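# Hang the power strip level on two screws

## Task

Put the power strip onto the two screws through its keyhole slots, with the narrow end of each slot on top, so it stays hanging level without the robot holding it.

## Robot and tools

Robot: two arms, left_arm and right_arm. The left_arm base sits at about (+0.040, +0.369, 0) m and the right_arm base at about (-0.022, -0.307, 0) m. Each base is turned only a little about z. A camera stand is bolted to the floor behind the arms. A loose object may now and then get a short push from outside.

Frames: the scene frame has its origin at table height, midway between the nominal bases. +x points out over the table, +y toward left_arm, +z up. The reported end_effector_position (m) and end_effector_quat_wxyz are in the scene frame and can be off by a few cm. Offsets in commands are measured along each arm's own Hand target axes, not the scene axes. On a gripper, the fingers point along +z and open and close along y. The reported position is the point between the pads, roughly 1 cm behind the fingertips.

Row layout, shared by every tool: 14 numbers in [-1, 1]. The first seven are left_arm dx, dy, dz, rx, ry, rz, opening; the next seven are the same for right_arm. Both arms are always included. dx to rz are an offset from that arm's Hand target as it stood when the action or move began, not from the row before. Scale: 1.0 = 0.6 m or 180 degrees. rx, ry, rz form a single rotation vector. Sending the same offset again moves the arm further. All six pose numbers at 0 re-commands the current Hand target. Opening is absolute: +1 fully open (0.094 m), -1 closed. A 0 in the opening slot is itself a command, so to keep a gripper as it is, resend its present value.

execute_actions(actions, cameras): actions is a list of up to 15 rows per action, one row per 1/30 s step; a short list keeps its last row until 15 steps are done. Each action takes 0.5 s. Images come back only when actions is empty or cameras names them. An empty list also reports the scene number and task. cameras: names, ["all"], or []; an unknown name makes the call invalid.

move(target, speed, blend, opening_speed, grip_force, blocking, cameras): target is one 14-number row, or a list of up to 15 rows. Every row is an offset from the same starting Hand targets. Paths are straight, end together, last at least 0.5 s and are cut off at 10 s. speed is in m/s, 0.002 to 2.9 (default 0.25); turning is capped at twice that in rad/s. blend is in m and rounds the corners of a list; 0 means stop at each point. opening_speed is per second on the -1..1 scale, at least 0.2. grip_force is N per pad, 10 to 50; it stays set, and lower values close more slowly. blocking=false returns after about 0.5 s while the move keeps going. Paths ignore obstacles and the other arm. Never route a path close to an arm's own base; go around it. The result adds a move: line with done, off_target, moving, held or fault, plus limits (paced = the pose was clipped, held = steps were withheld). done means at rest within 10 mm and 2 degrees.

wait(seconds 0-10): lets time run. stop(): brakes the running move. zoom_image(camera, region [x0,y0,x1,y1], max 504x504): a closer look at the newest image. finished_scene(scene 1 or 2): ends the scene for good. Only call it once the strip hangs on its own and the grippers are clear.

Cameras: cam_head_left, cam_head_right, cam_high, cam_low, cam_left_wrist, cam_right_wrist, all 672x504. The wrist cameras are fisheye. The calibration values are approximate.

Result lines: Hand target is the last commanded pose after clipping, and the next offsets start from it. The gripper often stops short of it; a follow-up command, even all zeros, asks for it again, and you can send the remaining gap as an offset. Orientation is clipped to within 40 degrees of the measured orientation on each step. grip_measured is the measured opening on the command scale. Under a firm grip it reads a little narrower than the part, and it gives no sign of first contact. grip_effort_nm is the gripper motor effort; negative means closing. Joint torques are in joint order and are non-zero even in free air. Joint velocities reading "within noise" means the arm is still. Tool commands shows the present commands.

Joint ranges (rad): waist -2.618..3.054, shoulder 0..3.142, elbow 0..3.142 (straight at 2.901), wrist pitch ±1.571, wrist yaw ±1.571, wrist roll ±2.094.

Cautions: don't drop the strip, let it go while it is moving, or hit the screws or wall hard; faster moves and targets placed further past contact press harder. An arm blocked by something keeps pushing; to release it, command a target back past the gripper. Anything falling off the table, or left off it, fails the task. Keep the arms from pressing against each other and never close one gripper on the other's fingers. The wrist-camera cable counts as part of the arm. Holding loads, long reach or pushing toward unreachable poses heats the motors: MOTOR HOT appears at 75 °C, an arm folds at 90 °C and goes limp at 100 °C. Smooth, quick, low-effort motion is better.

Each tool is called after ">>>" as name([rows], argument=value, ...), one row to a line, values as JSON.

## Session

>>> execute_actions(actions=[])

Scene clock: 0.00 s.
left_arm: end_effector_position=(+0.2908, +0.2770, +0.1594) grip_measured=+1.000 grip_effort_nm=n/a end_effector_quat_wxyz=(+0.523, +0.129, +0.828, -0.155) | right_arm: end_effector_position=(+0.3082, -0.2465, +0.0952) grip_measured=+1.000 grip_effort_nm=n/a end_effector_quat_wxyz=(+0.368, +0.172, +0.883, -0.236)
Joint positions: left_arm=[-0.235 0.5 0.324 -0.25 0.204 -0.042 0.094] | right_arm=[0.647 1.615 0.934 -0.637 0.879 0.87 0.094]
Joint velocities: within noise
Joint torques (N m): no reading
Heat: left arm: 39 °C; right arm: 35 °C.
Hand target: left_arm +0.2921, +0.2764, +0.1685; +0.534, +0.130, +0.821, -0.156 | right_arm +0.3097, -0.2477, +0.1008; +0.375, +0.175, +0.878, -0.239
Tool commands: left_gripper/opening=+1.0 right_gripper/opening=+1.0
camera_calibration:
cam_left_wrist: T_world_to_cam=[[-0.387402, -0.92186, -0.00970419, 0.375152], [-0.868635, 0.368521, -0.331157, 0.195722], [0.308856, -0.119861, -0.943526, 0.209584], [0, 0, 0, 1]] pos_world=[0.250615, 0.298831, 0.266203]
cam_right_wrist: T_world_to_cam=[[-0.499992, -0.848069, 0.175461, -0.065488], [-0.865549, 0.482599, -0.133877, 0.39658], [0.0288596, -0.218808, -0.975341, 0.146939], [0, 0, 0, 1]] pos_world=[0.306275, -0.214776, 0.2079]

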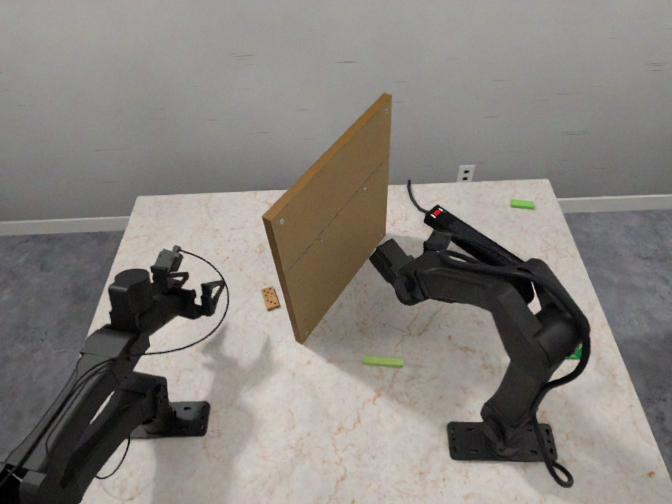

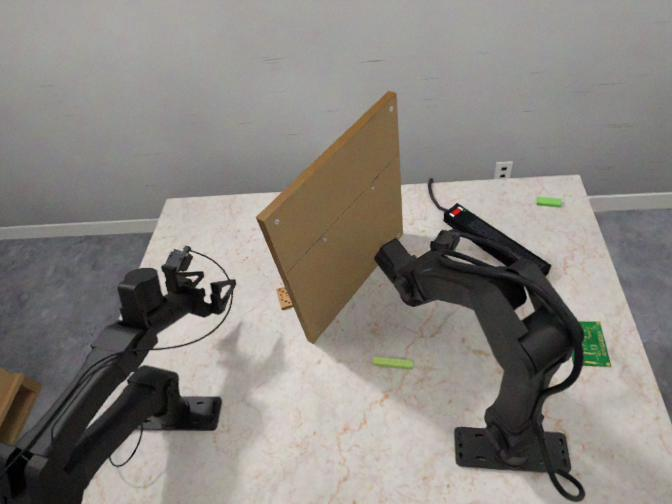

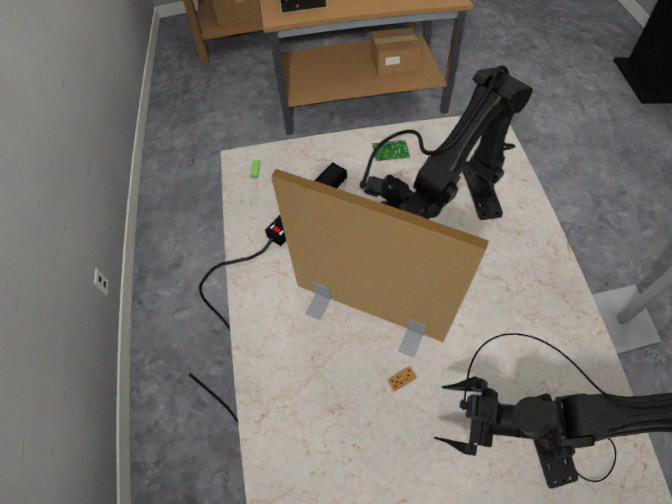

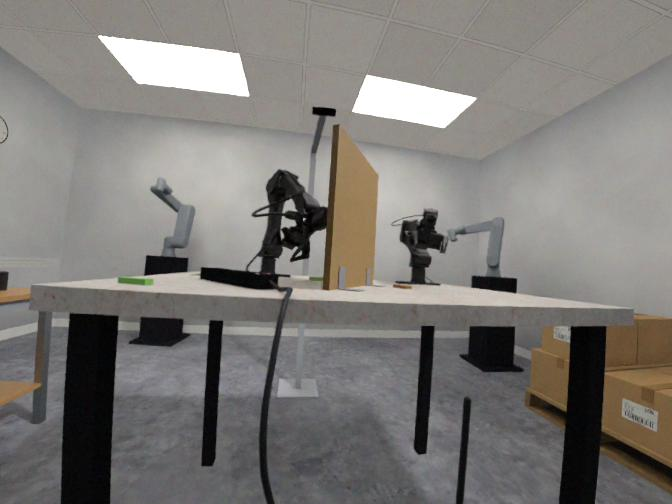

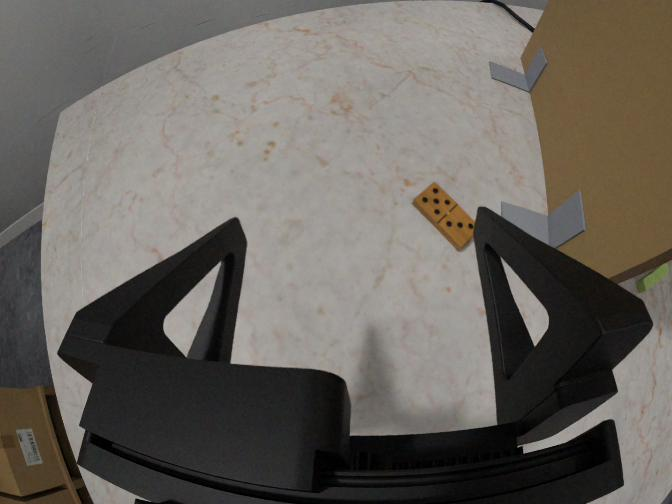

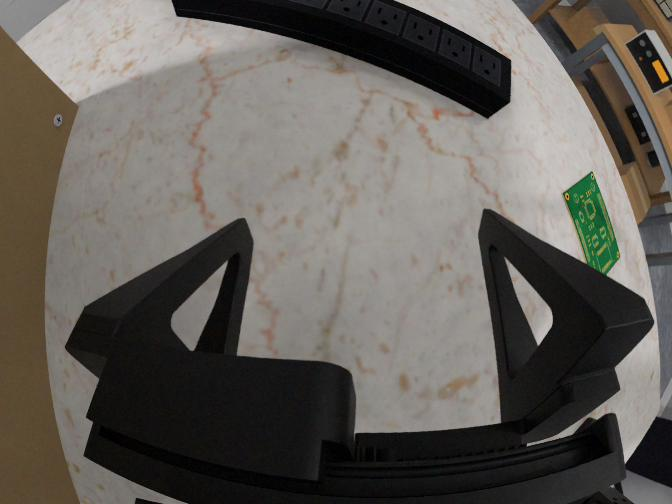

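>>> zoom_image(camera="cam_head_right", region=[400, 160, 580, 300])

>>> zoom_image(camera="cam_head_left", region=[250, 80, 430, 350])

>>> zoom_image(camera="cam_right_wrist", region=[150, 0, 530, 140])

>>> zoom_image(camera="cam_high", region=[240, 130, 420, 260])

Scaled by 2.800 from the camera's 672x504 image, which has a finer 960x720 frame.

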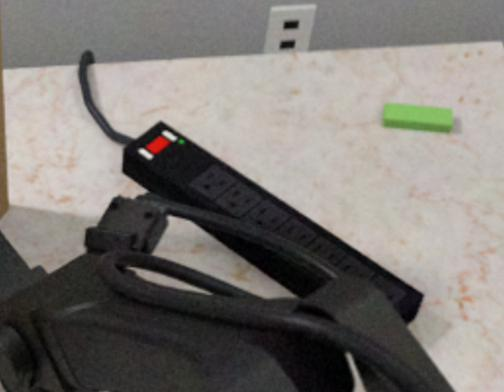

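Scaled by 1.867 from the camera's 672x504 image, which has a finer 960x720 frame.

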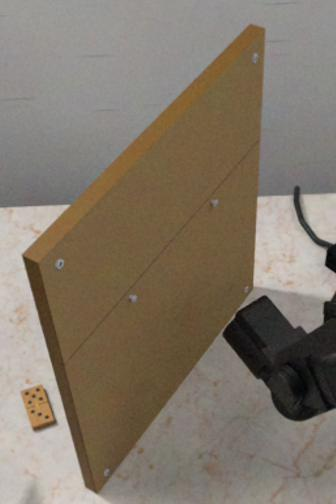

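Scaled by 1.326 from the camera's 672x504 image, which has a finer 960x720 frame.

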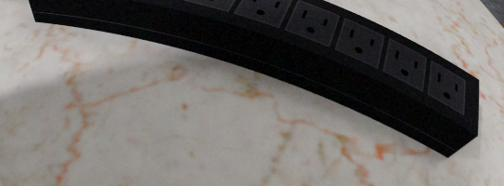

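Scaled by 2.800 from the camera's 672x504 image, which has a finer 960x720 frame.

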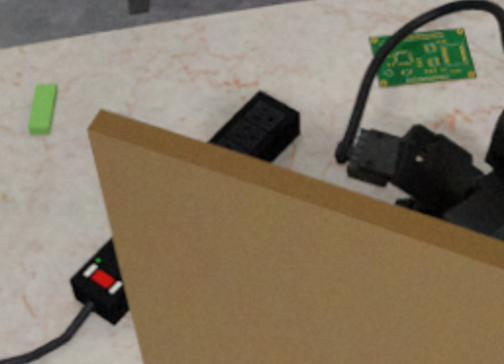

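>>> move(target=[0,0,0,0,0,0,1,-0.186,-0.0528,0.0357,-0.2583,0.1734,-0.3584,1], speed=0.3, cameras=["all"])

Scene clock: 113.43 s.
left_arm: end_effector_position=(+0.2908, +0.2770, +0.1594) grip_measured=+1.000 grip_effort_nm=-0.01 end_effector_quat_wxyz=(+0.523, +0.129, +0.828, -0.155) | right_arm: end_effector_position=(+0.3782, -0.3003, +0.1827) grip_measured=+1.000 grip_effort_nm=-0.02 end_effector_quat_wxyz=(+0.039, -0.398, +0.916, -0.023)
Joint positions: left_arm=[-0.235 0.5 0.324 -0.25 0.204 -0.042 0.094] | right_arm=[0.062 2.034 2.105 -1.552 0.012 -0.803 0.094]
Joint torques (N m): left_arm=[-0.01 0.85 6.84 2.1 0.06 -0.01] | right_arm=[-0.25 -8.38 8.34 0.16 -0.18 -0.03]
Heat: left arm: 40 °C; right arm: 38 °C.
Hand target: left_arm +0.2921, +0.2764, +0.1685; +0.534, +0.130, +0.821, -0.156 | right_arm +0.3800, -0.2999, +0.1798; +0.000, -0.400, +0.916, +0.000
Off the commanded pose: left_arm 0.009 m, 1 deg | right_arm 0.003 m, 5 deg.
joint sent to its limit (right arm) — joint 4 (wrist pitch), lower limit. The joint targets are off in orientation, not in position.
move: off_target (right_arm)
camera_calibration:
cam_left_wrist: T_world_to_cam=[[-0.387402, -0.92186, -0.00970419, 0.375152], [-0.868635, 0.368521, -0.331157, 0.195722], [0.308856, -0.119861, -0.943526, 0.209584], [0, 0, 0, 1]] pos_world=[0.250615, 0.298831, 0.266203]
cam_right_wrist: T_world_to_cam=[[0.664161, -0.747589, -0.00126675, -0.469358], [-0.581848, -0.517978, 0.627018, -0.0519508], [-0.469408, -0.415704, -0.779004, 0.311934], [0, 0, 0, 1]] pos_world=[0.427926, -0.248124, 0.274978]

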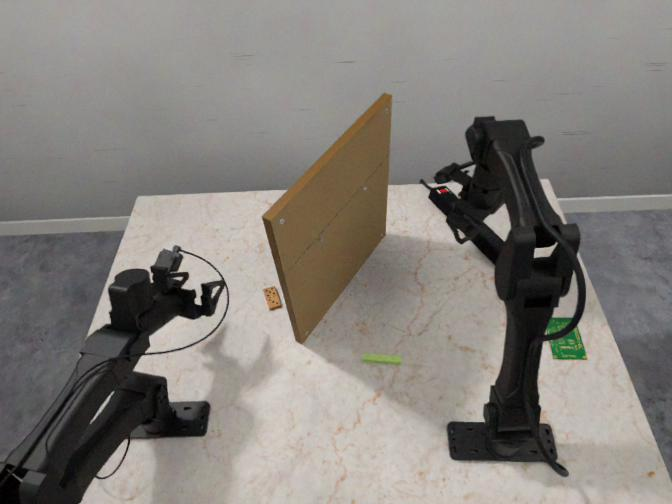

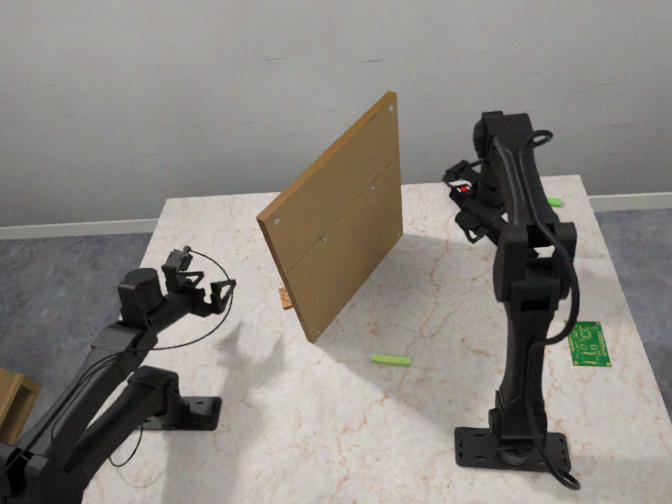

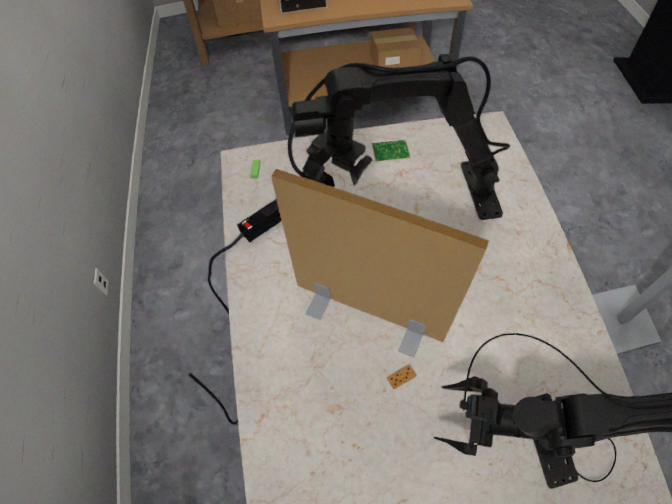

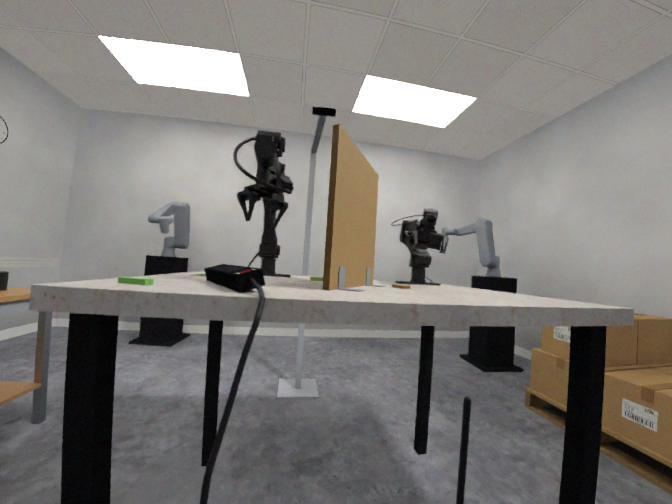

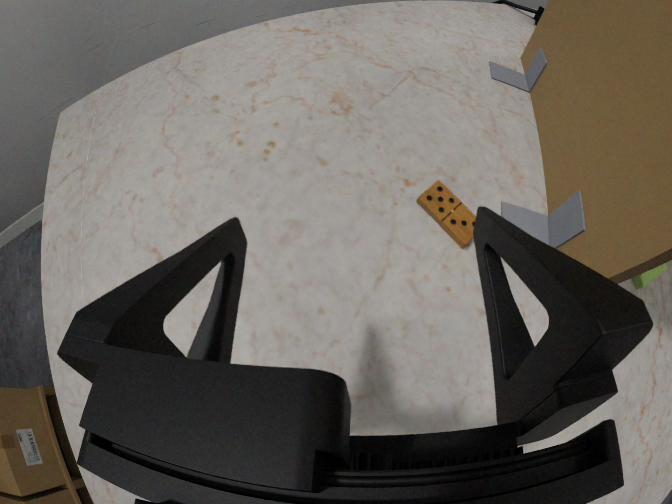

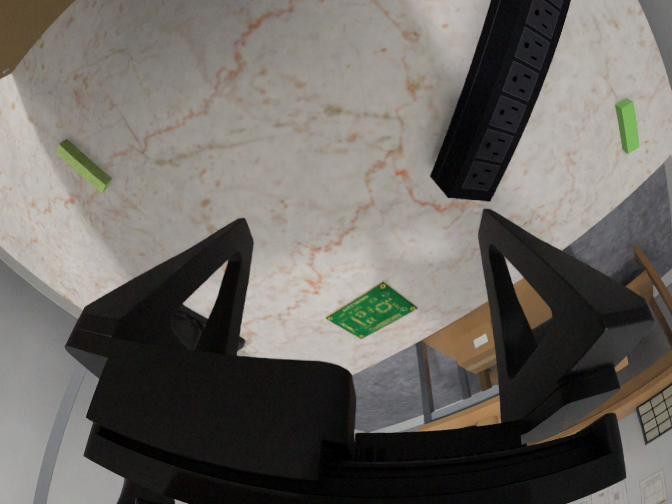

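>>> move(target=[0,0,0,0,0,0,1,-0.0357,-0.2055,0.108,0,0,0,1], speed=0.2, cameras=["cam_right_wrist","cam_head_right","cam_head_left"])

>>> zoom_image(camera="cam_head_right", region=[400, 130, 600, 300])

Scene clock: 123.20 s.
left_arm: end_effector_position=(+0.2908, +0.2770, +0.1594) grip_measured=+1.000 grip_effort_nm=-0.01 end_effector_quat_wxyz=(+0.523, +0.129, +0.828, -0.155) | right_arm: end_effector_position=(+0.4823, -0.3676, +0.1211) grip_measured=+1.000 grip_effort_nm=-0.02 end_effector_quat_wxyz=(+0.068, -0.397, +0.914, -0.043)
Joint positions: left_arm=[-0.235 0.5 0.324 -0.25 0.204 -0.042 0.094] | right_arm=[-0.076 2.523 2.677 -1.563 0.007 -0.939 0.094]
Joint torques (N m): left_arm=[-0.02 0.8 6.95 2.1 0.08 -0.03] | right_arm=[-0.12 -11.92 8.32 0.35 -0.12 -0.05]
Heat: left arm: 40 °C; right arm: 38 °C.
Hand target: left_arm +0.2921, +0.2764, +0.1685; +0.534, +0.130, +0.821, -0.156 | right_arm +0.4850, -0.3680, +0.1149; +0.000, -0.401, +0.916, +0.000
Off the commanded pose: left_arm 0.009 m, 1 deg | right_arm 0.007 m, 9 deg.
joint sent to its limit (right arm) — joint 4 (wrist pitch), lower limit. The joint targets are off in orientation, not in position.
move: off_target (right_arm)
camera_calibration:
cam_right_wrist: T_world_to_cam=[[0.660557, -0.748696, 0.0558468, -0.594447], [-0.625025, -0.507183, 0.593387, 0.0412429], [-0.415942, -0.426872, -0.802977, 0.25792], [0, 0, 0, 1]] pos_world=[0.525724, -0.314044, 0.215829]
Images, in order (width x height): cam_head_left 672x504, cam_head_right 672x504, cam_right_wrist 672x504.

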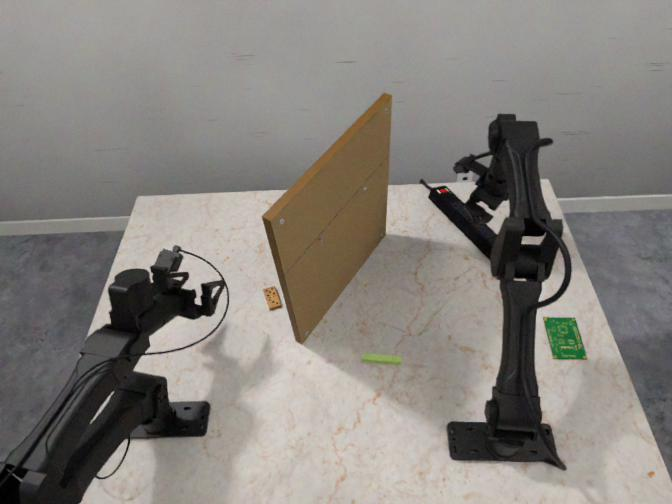

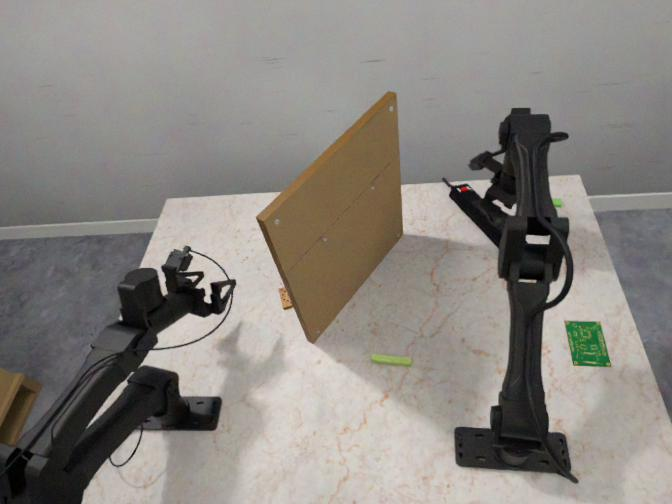

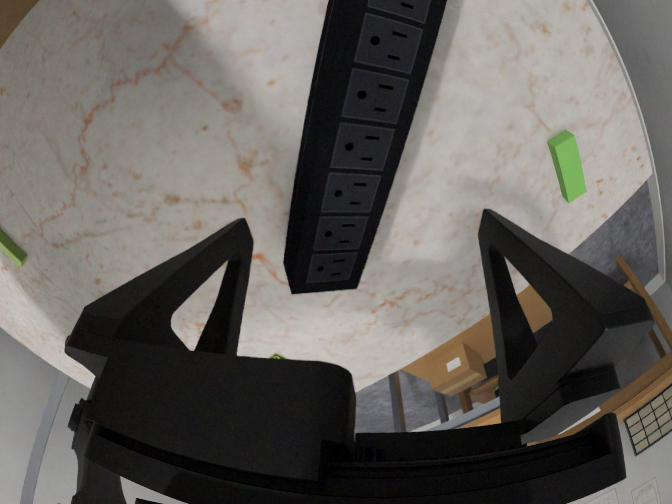

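Scaled by 2.520 from the camera's 672x504 image, which has a finer 960x720 frame.

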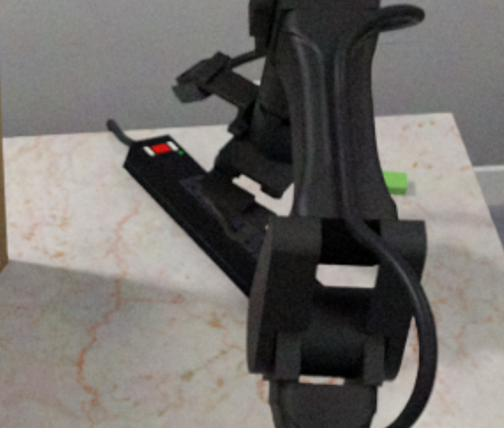

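>>> move(target=[0,0,0,0,0,0,1,-0.032,-0.0272,0.025,0,0,0.0956,1], speed=0.15, cameras=["cam_right_wrist","cam_head_right"])

Scene clock: 148.53 s.
left_arm: end_effector_position=(+0.2908, +0.2770, +0.1594) grip_measured=+1.000 grip_effort_nm=-0.01 end_effector_quat_wxyz=(+0.523, +0.129, +0.828, -0.155) | right_arm: end_effector_position=(+0.5053, -0.3705, +0.1099) grip_measured=+1.000 grip_effort_nm=-0.03 end_effector_quat_wxyz=(+0.097, -0.255, +0.961, -0.042)
Joint positions: left_arm=[-0.235 0.5 0.324 -0.25 0.204 -0.042 0.094] | right_arm=[-0.076 2.636 2.841 -1.563 0.007 -0.64 0.094]
Joint torques (N m): left_arm=[-0.06 0.87 6.82 2.1 0.06 -0.01] | right_arm=[0.64 -11.49 8.35 0.52 -0.11 0.02]
Heat: left arm: 40 °C; right arm: 39 °C.
Hand target: left_arm +0.2921, +0.2764, +0.1685; +0.534, +0.130, +0.821, -0.156 | right_arm +0.5100, -0.3649, +0.0999; +0.000, -0.259, +0.966, +0.000
Off the commanded pose: left_arm 0.009 m, 1 deg | right_arm 0.012 m, 12 deg.
elbow stopped short (right arm): the move would have taken joint 3 (elbow) straighter than the controller allows.
move: off_target (right_arm)
camera_calibration:
cam_right_wrist: T_world_to_cam=[[0.411485, -0.910204, 0.0469939, -0.544144], [-0.781845, -0.326018, 0.531442, 0.214095], [-0.4684, -0.255423, -0.84579, 0.351932], [0, 0, 0, 1]] pos_world=[0.556141, -0.335592, 0.209453]
Images, in order (width x height): cam_head_right 672x504, cam_right_wrist 672x504.

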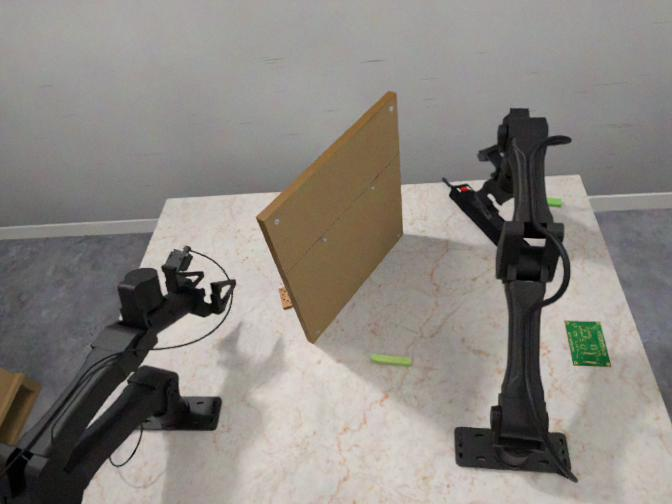

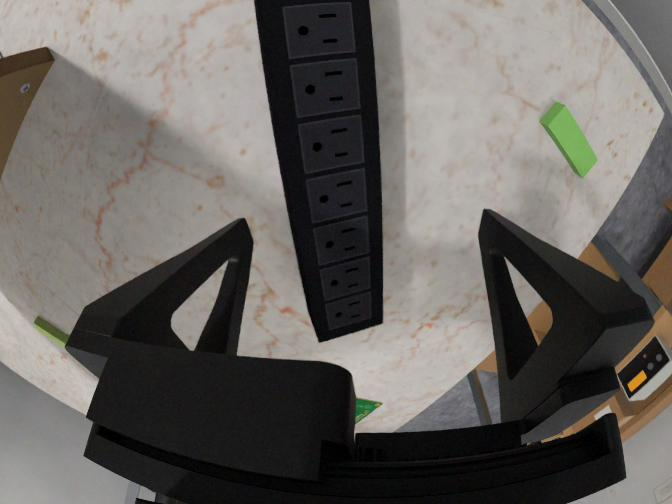

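>>> move(target=[0,0,0,0,0,0,1,0,0.012,0.08,0,0,0,1], speed=0.12, cameras=["cam_right_wrist","cam_head_right"])

Scene clock: 159.37 s.
left_arm: end_effector_position=(+0.2908, +0.2770, +0.1594) grip_measured=+1.000 grip_effort_nm=-0.01 end_effector_quat_wxyz=(+0.523, +0.129, +0.828, -0.155) | right_arm: end_effector_position=(+0.5034, -0.3639, +0.0621) grip_measured=+1.000 grip_effort_nm=-0.02 end_effector_quat_wxyz=(+0.054, -0.256, +0.965, -0.025)
Joint positions: left_arm=[-0.235 0.5 0.324 -0.25 0.204 -0.042 0.094] | right_arm=[-0.064 2.732 2.844 -1.563 0.007 -0.628 0.094]
Joint torques (N m): left_arm=[0.05 0.94 6.9 2.11 0.06 0] | right_arm=[0.73 -12.36 8.18 0.33 -0.11 0.05]
Heat: left arm: 40 °C; right arm: 39 °C.
Hand target: left_arm +0.2921, +0.2764, +0.1685; +0.534, +0.130, +0.821, -0.156 | right_arm +0.5065, -0.3587, +0.0521; +0.000, -0.259, +0.966, +0.000
Off the commanded pose: left_arm 0.009 m, 1 deg | right_arm 0.012 m, 7 deg.
elbow stopped short (right arm): the move would have taken joint 3 (elbow) straighter than the controller allows.
move: off_target (right_arm)
camera_calibration:
cam_right_wrist: T_world_to_cam=[[0.413672, -0.910424, -0.00206504, -0.533292], [-0.730234, -0.333151, 0.596463, 0.207483], [-0.543722, -0.245232, -0.802638, 0.351212], [0, 0, 0, 1]] pos_world=[0.563081, -0.33027, 0.157039]
Images, in order (width x height): cam_head_right 672x504, cam_right_wrist 672x504.

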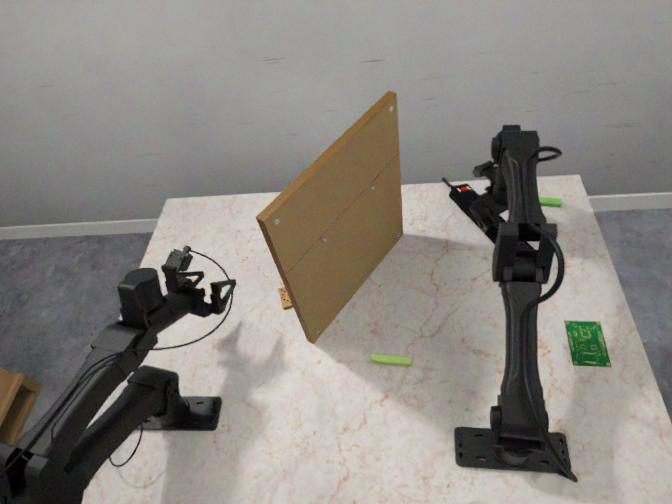

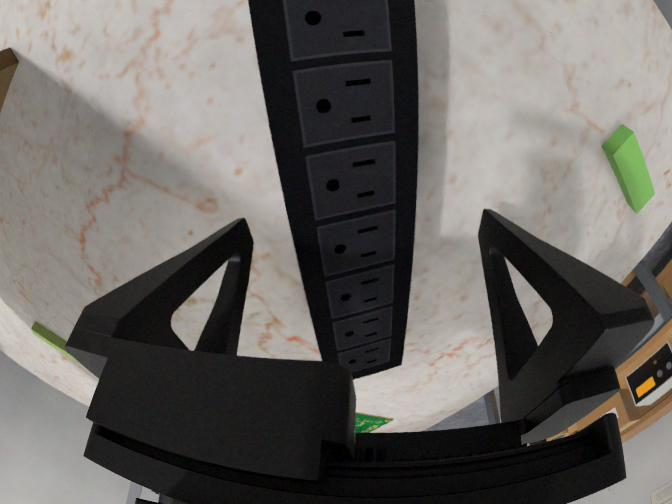

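>>> move(target=[0,0,0,0,0,0,1,0,0.004,0.055,0,0,0,1], speed=0.08, cameras=["cam_right_wrist","cam_low"])

>>> zoom_image(camera="cam_low", region=[160, 200, 340, 310])

Scene clock: 168.30 s.
left_arm: end_effector_position=(+0.2908, +0.2770, +0.1594) grip_measured=+1.000 grip_effort_nm=-0.01 end_effector_quat_wxyz=(+0.523, +0.129, +0.828, -0.155) | right_arm: end_effector_position=(+0.4990, -0.3616, +0.0300) grip_measured=+1.000 grip_effort_nm=-0.02 end_effector_quat_wxyz=(+0.025, -0.256, +0.966, -0.013)
Joint positions: left_arm=[-0.235 0.5 0.324 -0.25 0.204 -0.042 0.094] | right_arm=[-0.061 2.795 2.844 -1.563 0.007 -0.624 0.094]
Joint torques (N m): left_arm=[-0.06 0.9 6.84 2.1 0.05 -0.03] | right_arm=[0.69 -12.29 8.1 0.39 -0.1 0.07]
Heat: left arm: 40 °C; right arm: 38 °C.
Hand target: left_arm +0.2921, +0.2764, +0.1685; +0.534, +0.130, +0.821, -0.156 | right_arm +0.5053, -0.3567, +0.0190; +0.000, -0.259, +0.966, +0.000
Off the commanded pose: left_arm 0.009 m, 1 deg | right_arm 0.014 m, 3 deg.
elbow stopped short (right arm): the move would have taken joint 3 (elbow) straighter than the controller allows.
move: off_target (right_arm)
camera_calibration:
cam_right_wrist: T_world_to_cam=[[0.411794, -0.910624, -0.0344997, -0.527679], [-0.691628, -0.336964, 0.638832, 0.202222], [-0.593361, -0.239206, -0.768573, 0.34957], [0, 0, 0, 1]] pos_world=[0.564579, -0.328757, 0.12128]
Images, in order (width x height): cam_low 672x504, cam_right_wrist 672x504.

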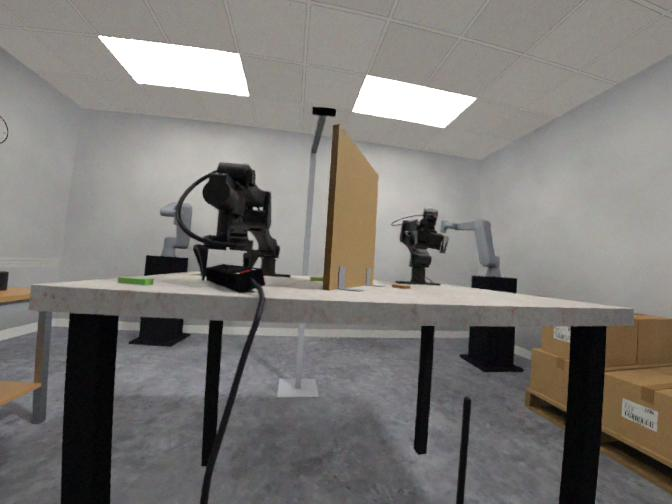

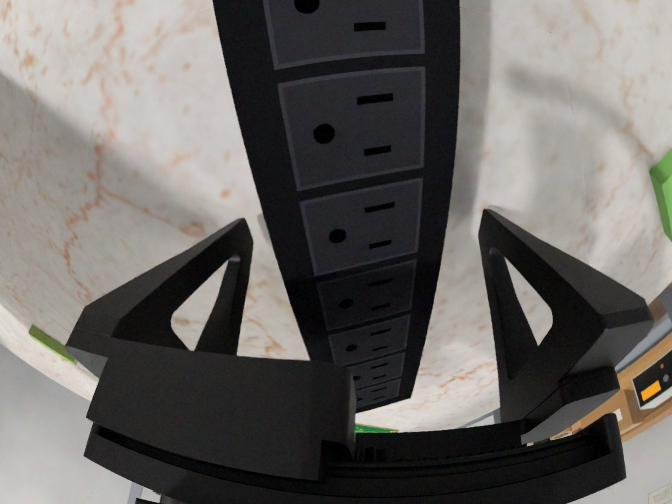

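Scaled by 2.800 from the camera's 672x504 image, which has a finer 960x720 frame.

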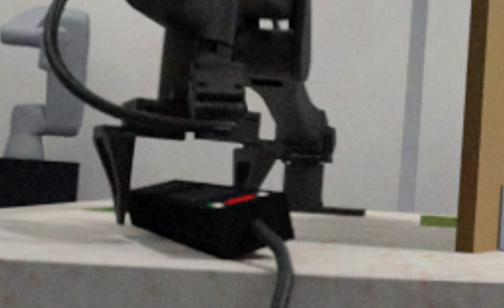

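>>> move(target=[0,0,0,0,0,0,1,0,0.006,0.004,0,0,0,1], speed=0.05)

>>> move(target=[0,0,0,0,0,0,1,0,0,0,0,0,0,-0.5], opening_speed=0.6, cameras=["cam_right_wrist","cam_low"])

>>> zoom_image(camera="cam_low", region=[160, 200, 340, 310])

Scene clock: 183.47 s.
left_arm: end_effector_position=(+0.2908, +0.2770, +0.1594) grip_measured=+1.000 grip_effort_nm=-0.01 end_effector_quat_wxyz=(+0.523, +0.129, +0.828, -0.155) | right_arm: end_effector_position=(+0.4994, -0.3603, +0.0300) grip_measured=+1.000 grip_effort_nm=-0.02 end_effector_quat_wxyz=(+0.026, -0.255, +0.966, -0.013)
Joint positions: left_arm=[-0.235 0.5 0.324 -0.25 0.204 -0.042 0.094] | right_arm=[-0.058 2.795 2.844 -1.562 0.007 -0.618 0.094]
Joint torques (N m): left_arm=[0.01 0.84 6.93 2.07 0.05 0] | right_arm=[0.85 -11.93 8.12 0.32 -0.12 0.05]
Heat: left arm: 40 °C; right arm: 38 °C.
Hand target: left_arm +0.2921, +0.2764, +0.1685; +0.534, +0.130, +0.821, -0.156 | right_arm +0.5035, -0.3536, +0.0166; +0.000, -0.259, +0.966, +0.000
Off the commanded pose: left_arm 0.009 m, 1 deg | right_arm 0.016 m, 3 deg.
elbow stopped short (right arm): the move would have taken joint 3 (elbow) straighter than the controller allows.
move: off_target (right_arm)

Scene clock: 186.17 s.
left_arm: end_effector_position=(+0.2908, +0.2770, +0.1594) grip_measured=+1.000 grip_effort_nm=-0.01 end_effector_quat_wxyz=(+0.523, +0.129, +0.828, -0.155) | right_arm: end_effector_position=(+0.4994, -0.3601, +0.0300) grip_measured=+0.175 grip_effort_nm=-1.05 end_effector_quat_wxyz=(+0.026, -0.254, +0.967, -0.013)
Joint positions: left_arm=[-0.235 0.5 0.324 -0.25 0.204 -0.042 0.094] | right_arm=[-0.058 2.795 2.844 -1.562 0.006 -0.616 0.055]
Joint torques (N m): left_arm=[-0.02 0.94 6.89 2.09 0.07 -0.02] | right_arm=[0.83 -11.92 8.24 0.28 -0.11 0.04]
Heat: left arm: 40 °C; right arm: 37 °C.
Hand target: left_arm +0.2921, +0.2764, +0.1685; +0.534, +0.130, +0.821, -0.156 | right_arm +0.5035, -0.3536, +0.0166; +0.000, -0.259, +0.966, +0.000
Off the commanded pose: left_arm 0.009 m, 1 deg | right_arm 0.015 m, 3 deg.
elbow stopped short (right arm): the move would have taken joint 3 (elbow) straighter than the controller allows.
move: off_target (right_arm)
camera_calibration:
cam_right_wrist: T_world_to_cam=[[0.40743, -0.912568, -0.034922, -0.524983], [-0.694074, -0.334279, 0.637588, 0.205288], [-0.593516, -0.235534, -0.769586, 0.351612], [0, 0, 0, 1]] pos_world=[0.565066, -0.327642, 0.121373]
Images, in order (width x height): cam_low 672x504, cam_right_wrist 672x504.

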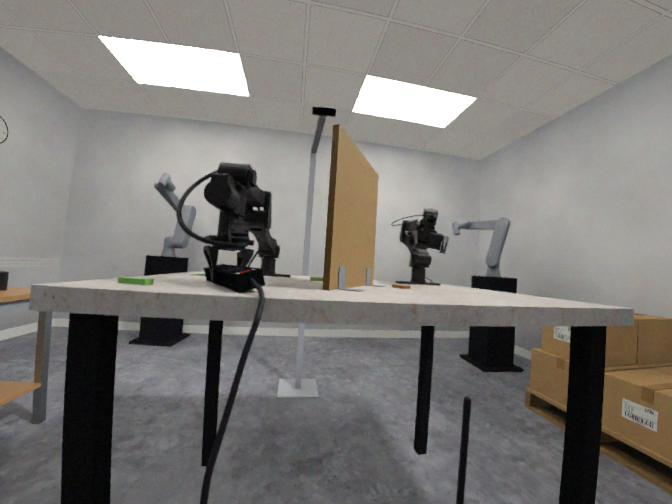

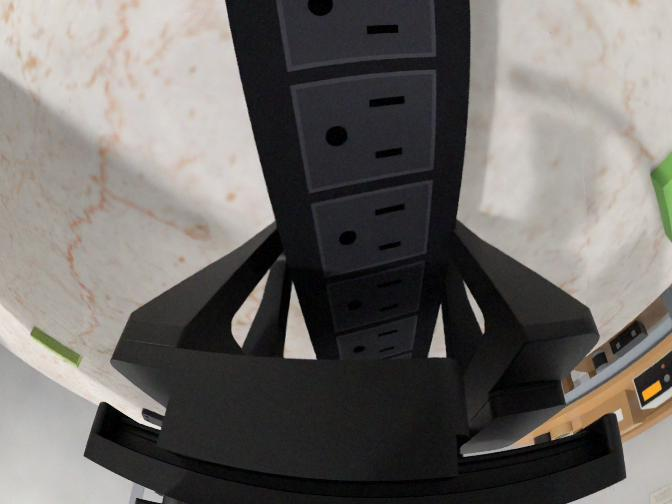

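Scaled by 2.800 from the camera's 672x504 image, which has a finer 960x720 frame.

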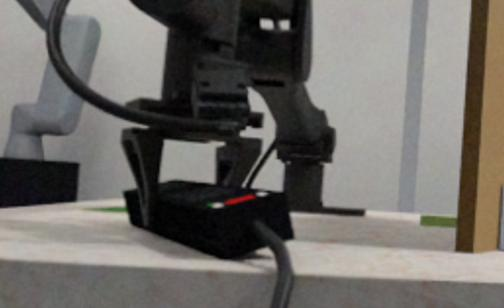

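>>> move([
  [0,0,0,0,0,0,1,0.02,0.02,-0.08,0,0,0,-0.5],
  [0,0,0,0,0,0,1,0.1297,0.1203,-0.2056,0,0,0,-0.5],
], speed=0.12, blend=0.02, cameras=["cam_right_wrist","cam_low"])

Scene clock: 217.73 s.
left_arm: end_effector_position=(+0.2908, +0.2770, +0.1594) grip_measured=+1.000 grip_effort_nm=-0.01 end_effector_quat_wxyz=(+0.523, +0.129, +0.828, -0.155) | right_arm: end_effector_position=(+0.4055, -0.3350, +0.1163) grip_measured=+0.175 grip_effort_nm=-1.05 end_effector_quat_wxyz=(-0.018, -0.253, +0.967, +0.003)
Joint positions: left_arm=[-0.235 0.5 0.324 -0.25 0.204 -0.042 0.094] | right_arm=[-0.023 2.269 2.211 -1.549 0.005 -0.578 0.055]
Joint torques (N m): left_arm=[-0.05 0.81 6.89 2.08 0.04 -0.01] | right_arm=[0.72 -17.06 5.97 -0.11 -0.09 -0.04]
Heat: left arm: 40 °C; right arm: 38 °C.
Hand target: left_arm +0.2921, +0.2764, +0.1685; +0.534, +0.130, +0.821, -0.156 | right_arm +0.3999, -0.3301, +0.1400; +0.000, -0.259, +0.966, +0.000
Off the commanded pose: left_arm 0.009 m, 1 deg | right_arm 0.025 m, 2 deg.
move: off_target (right_arm)
camera_calibration:
cam_right_wrist: T_world_to_cam=[[0.399621, -0.913083, -0.0811296, -0.452334], [-0.633379, -0.339014, 0.69563, 0.060463], [-0.662672, -0.226602, -0.713805, 0.392757], [0, 0, 0, 1]] pos_world=[0.479327, -0.303521, 0.201594]
Images, in order (width x height): cam_low 672x504, cam_right_wrist 672x504.

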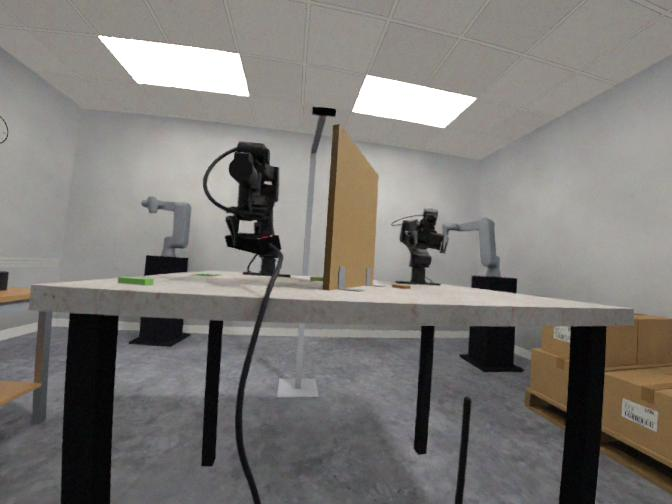

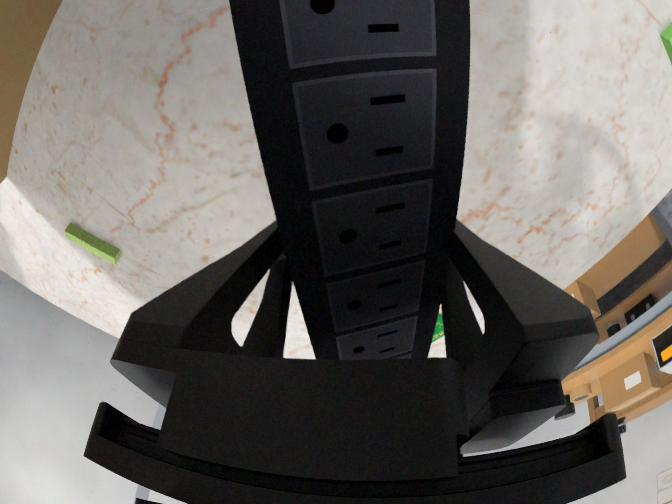

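>>> move(target=[0,0,0,0,0,0,1,0.0593,0.1305,-0.1833,0.309,-0.4843,-0.4843,-0.5], speed=0.3, cameras=["cam_right_wrist","cam_low","cam_head_left","cam_high"])

Scene clock: 229.53 s.
left_arm: end_effector_position=(+0.2908, +0.2770, +0.1594) grip_measured=+1.000 grip_effort_nm=-0.01 end_effector_quat_wxyz=(+0.523, +0.129, +0.828, -0.155) | right_arm: end_effector_position=(+0.3432, -0.2953, +0.2432) grip_measured=+0.059 grip_effort_nm=-1.05 end_effector_quat_wxyz=(+0.649, -0.674, +0.258, -0.240)
Joint positions: left_arm=[-0.235 0.5 0.324 -0.25 0.204 -0.042 0.094] | right_arm=[-0.427 1.432 0.708 0.556 -1.319 -1.723 0.05]
Joint torques (N m): left_arm=[-0.02 0.83 6.84 2.12 0.07 0] | right_arm=[0.76 -4.96 6.8 1.66 -1.28 0.24]
Heat: left arm: 40 °C; right arm: 39 °C.
Hand target: left_arm +0.2921, +0.2764, +0.1685; +0.534, +0.130, +0.821, -0.156 | right_arm +0.3299, -0.2801, +0.2499; +0.674, -0.674, +0.213, -0.213
Off the commanded pose: left_arm 0.009 m, 1 deg | right_arm 0.021 m, 7 deg.
move: off_target (right_arm)
camera_calibration:
cam_right_wrist: T_world_to_cam=[[0.153455, 0.0122125, 0.98808, -0.28332], [0.114006, -0.993465, -0.00542668, -0.333065], [0.981557, 0.11348, -0.153844, -0.149034], [0, 0, 0, 1]] pos_world=[0.227733, -0.310516, 0.255208]
Images, in order (width x height): cam_head_left 672x504, cam_high 672x504, cam_low 672x504, cam_right_wrist 672x504.

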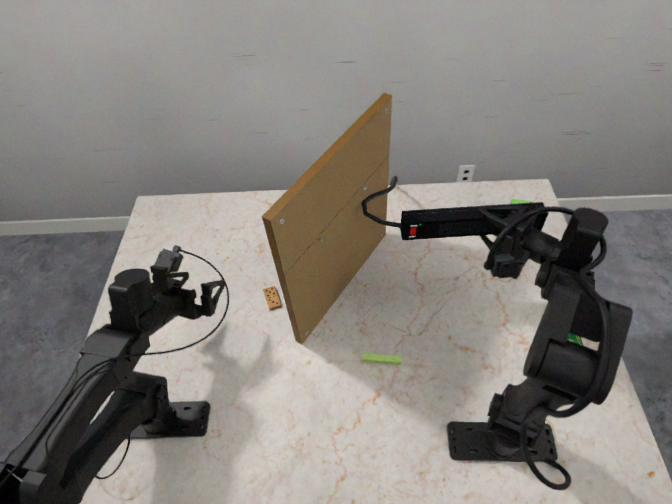

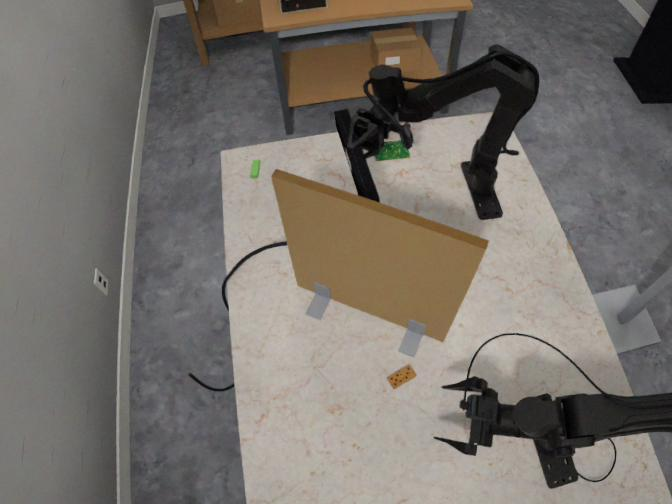

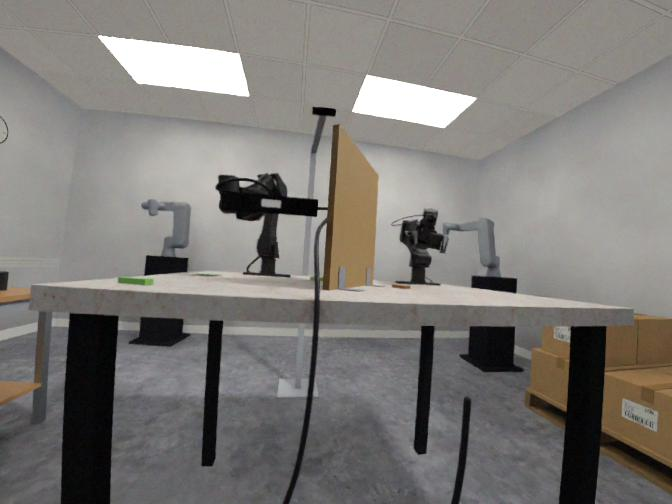

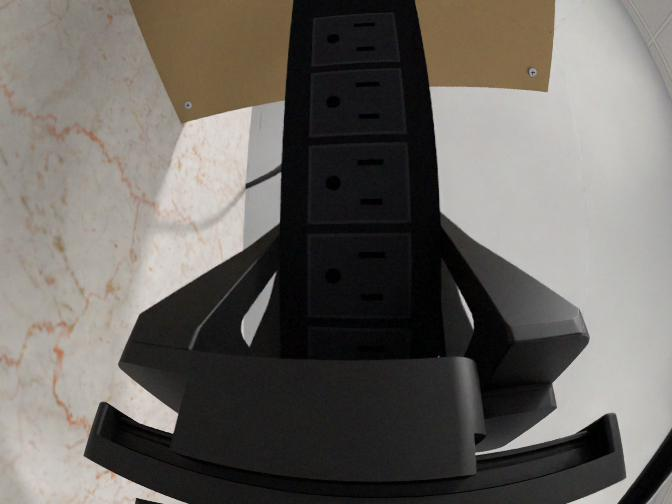

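>>> zoom_image(camera="cam_low", region=[200, 160, 350, 240])

>>> zoom_image(camera="cam_head_left", region=[360, 150, 580, 300])

>>> zoom_image(camera="cam_high", region=[310, 80, 460, 210])

Scaled by 3.360 from the camera's 672x504 image, which has a finer 960x720 frame.

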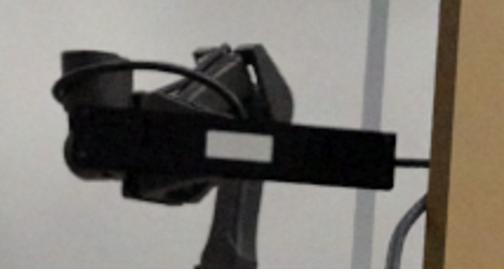

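Scaled by 2.291 from the camera's 672x504 image, which has a finer 960x720 frame.

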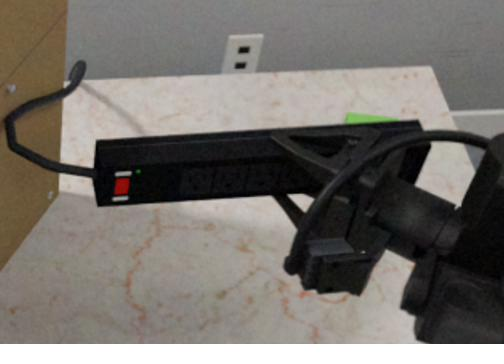

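Scaled by 3.360 from the camera's 672x504 image, which has a finer 960x720 frame.

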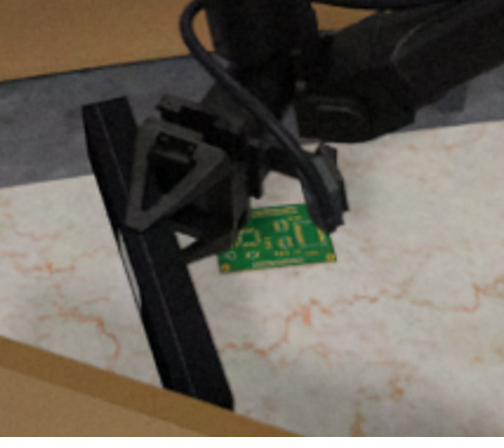

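>>> move(target=[0,0,0,0,0,0,1,-0.321,0,0.08,0,-0.261,0,-0.5], speed=0.2, cameras=["cam_right_wrist","cam_head_left","cam_high"])

Scene clock: 295.60 s.
left_arm: end_effector_position=(+0.2908, +0.2770, +0.1594) grip_measured=+1.000 grip_effort_nm=-0.01 end_effector_quat_wxyz=(+0.523, +0.129, +0.828, -0.155) | right_arm: end_effector_position=(+0.2210, -0.1332, +0.2418) grip_measured=+0.059 grip_effort_nm=-1.05 end_effector_quat_wxyz=(+0.697, -0.714, +0.039, -0.039)
Joint positions: left_arm=[-0.235 0.5 0.324 -0.25 0.204 -0.042 0.094] | right_arm=[0.013 1.196 0.558 0.343 -1.488 -1.865 0.05]
Joint torques (N m): left_arm=[-0.08 0.87 6.9 2.1 0.07 -0.01] | right_arm=[1.01 -5.38 6.89 0.84 -1.04 0.02]
Heat: left arm: 40 °C; right arm: 38 °C.
Hand target: left_arm +0.2921, +0.2764, +0.1685; +0.534, +0.130, +0.821, -0.156 | right_arm +0.1999, -0.1300, +0.2500; +0.703, -0.703, -0.073, +0.073
Off the commanded pose: left_arm 0.009 m, 1 deg | right_arm 0.023 m, 18 deg.
joint sent to its limit (right arm) — joint 5 (wrist yaw), lower limit. The joint targets are off in orientation, not in position.
move: off_target (right_arm)
camera_calibration:
cam_right_wrist: T_world_to_cam=[[0.105, 0.0815551, 0.991122, -0.245918], [0.662207, -0.749273, -0.00850032, -0.24599], [0.741928, 0.657221, -0.13268, 0.0726217], [0, 0, 0, 1]] pos_world=[0.134838, -0.211986, 0.25128]
Images, in order (width x height): cam_head_left 672x504, cam_high 672x504, cam_right_wrist 672x504.

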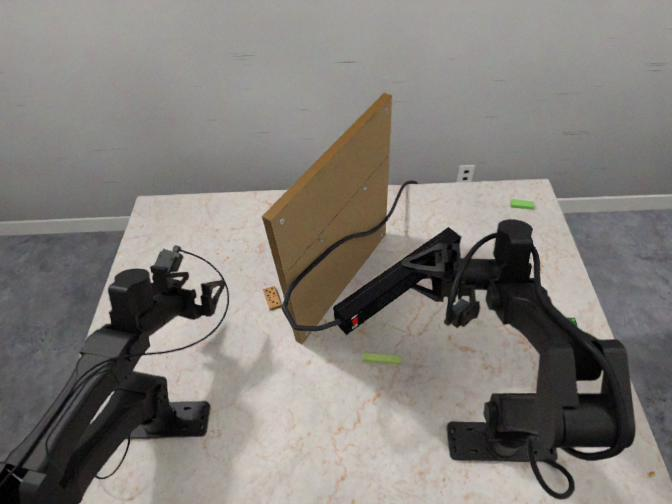

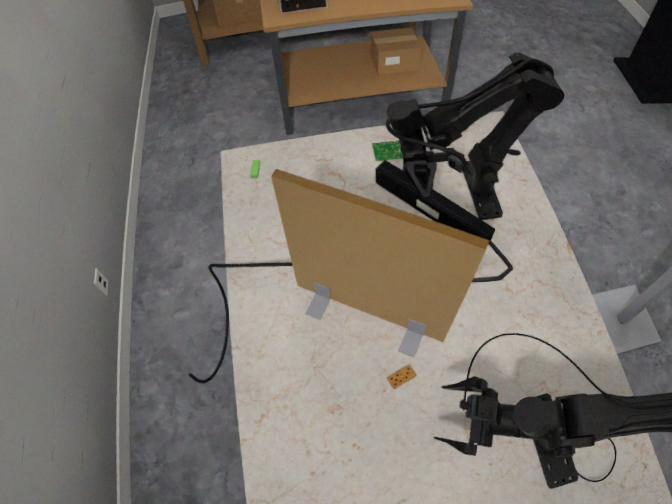

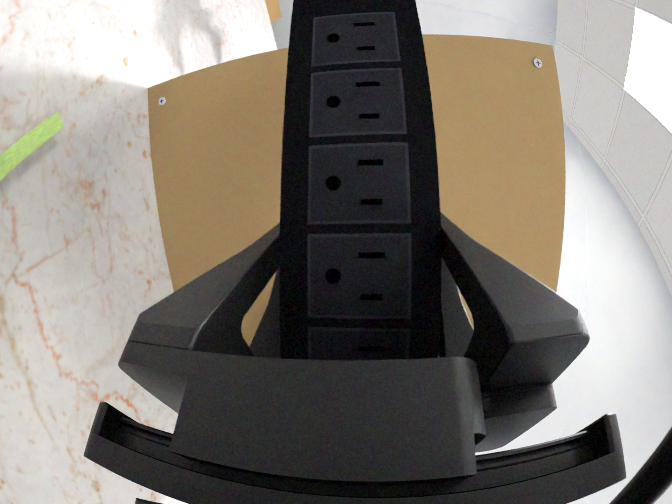

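>>> zoom_image(camera="cam_high", region=[360, 140, 510, 260])

Scaled by 3.360 from the camera's 672x504 image, which has a finer 960x720 frame.

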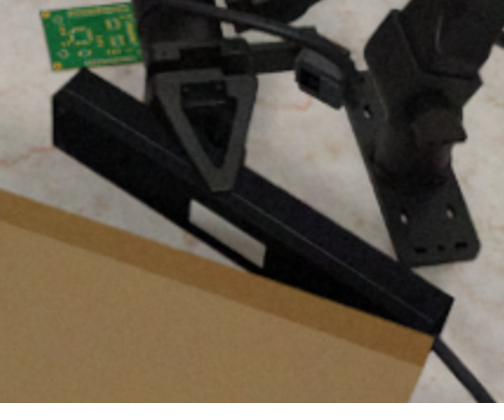

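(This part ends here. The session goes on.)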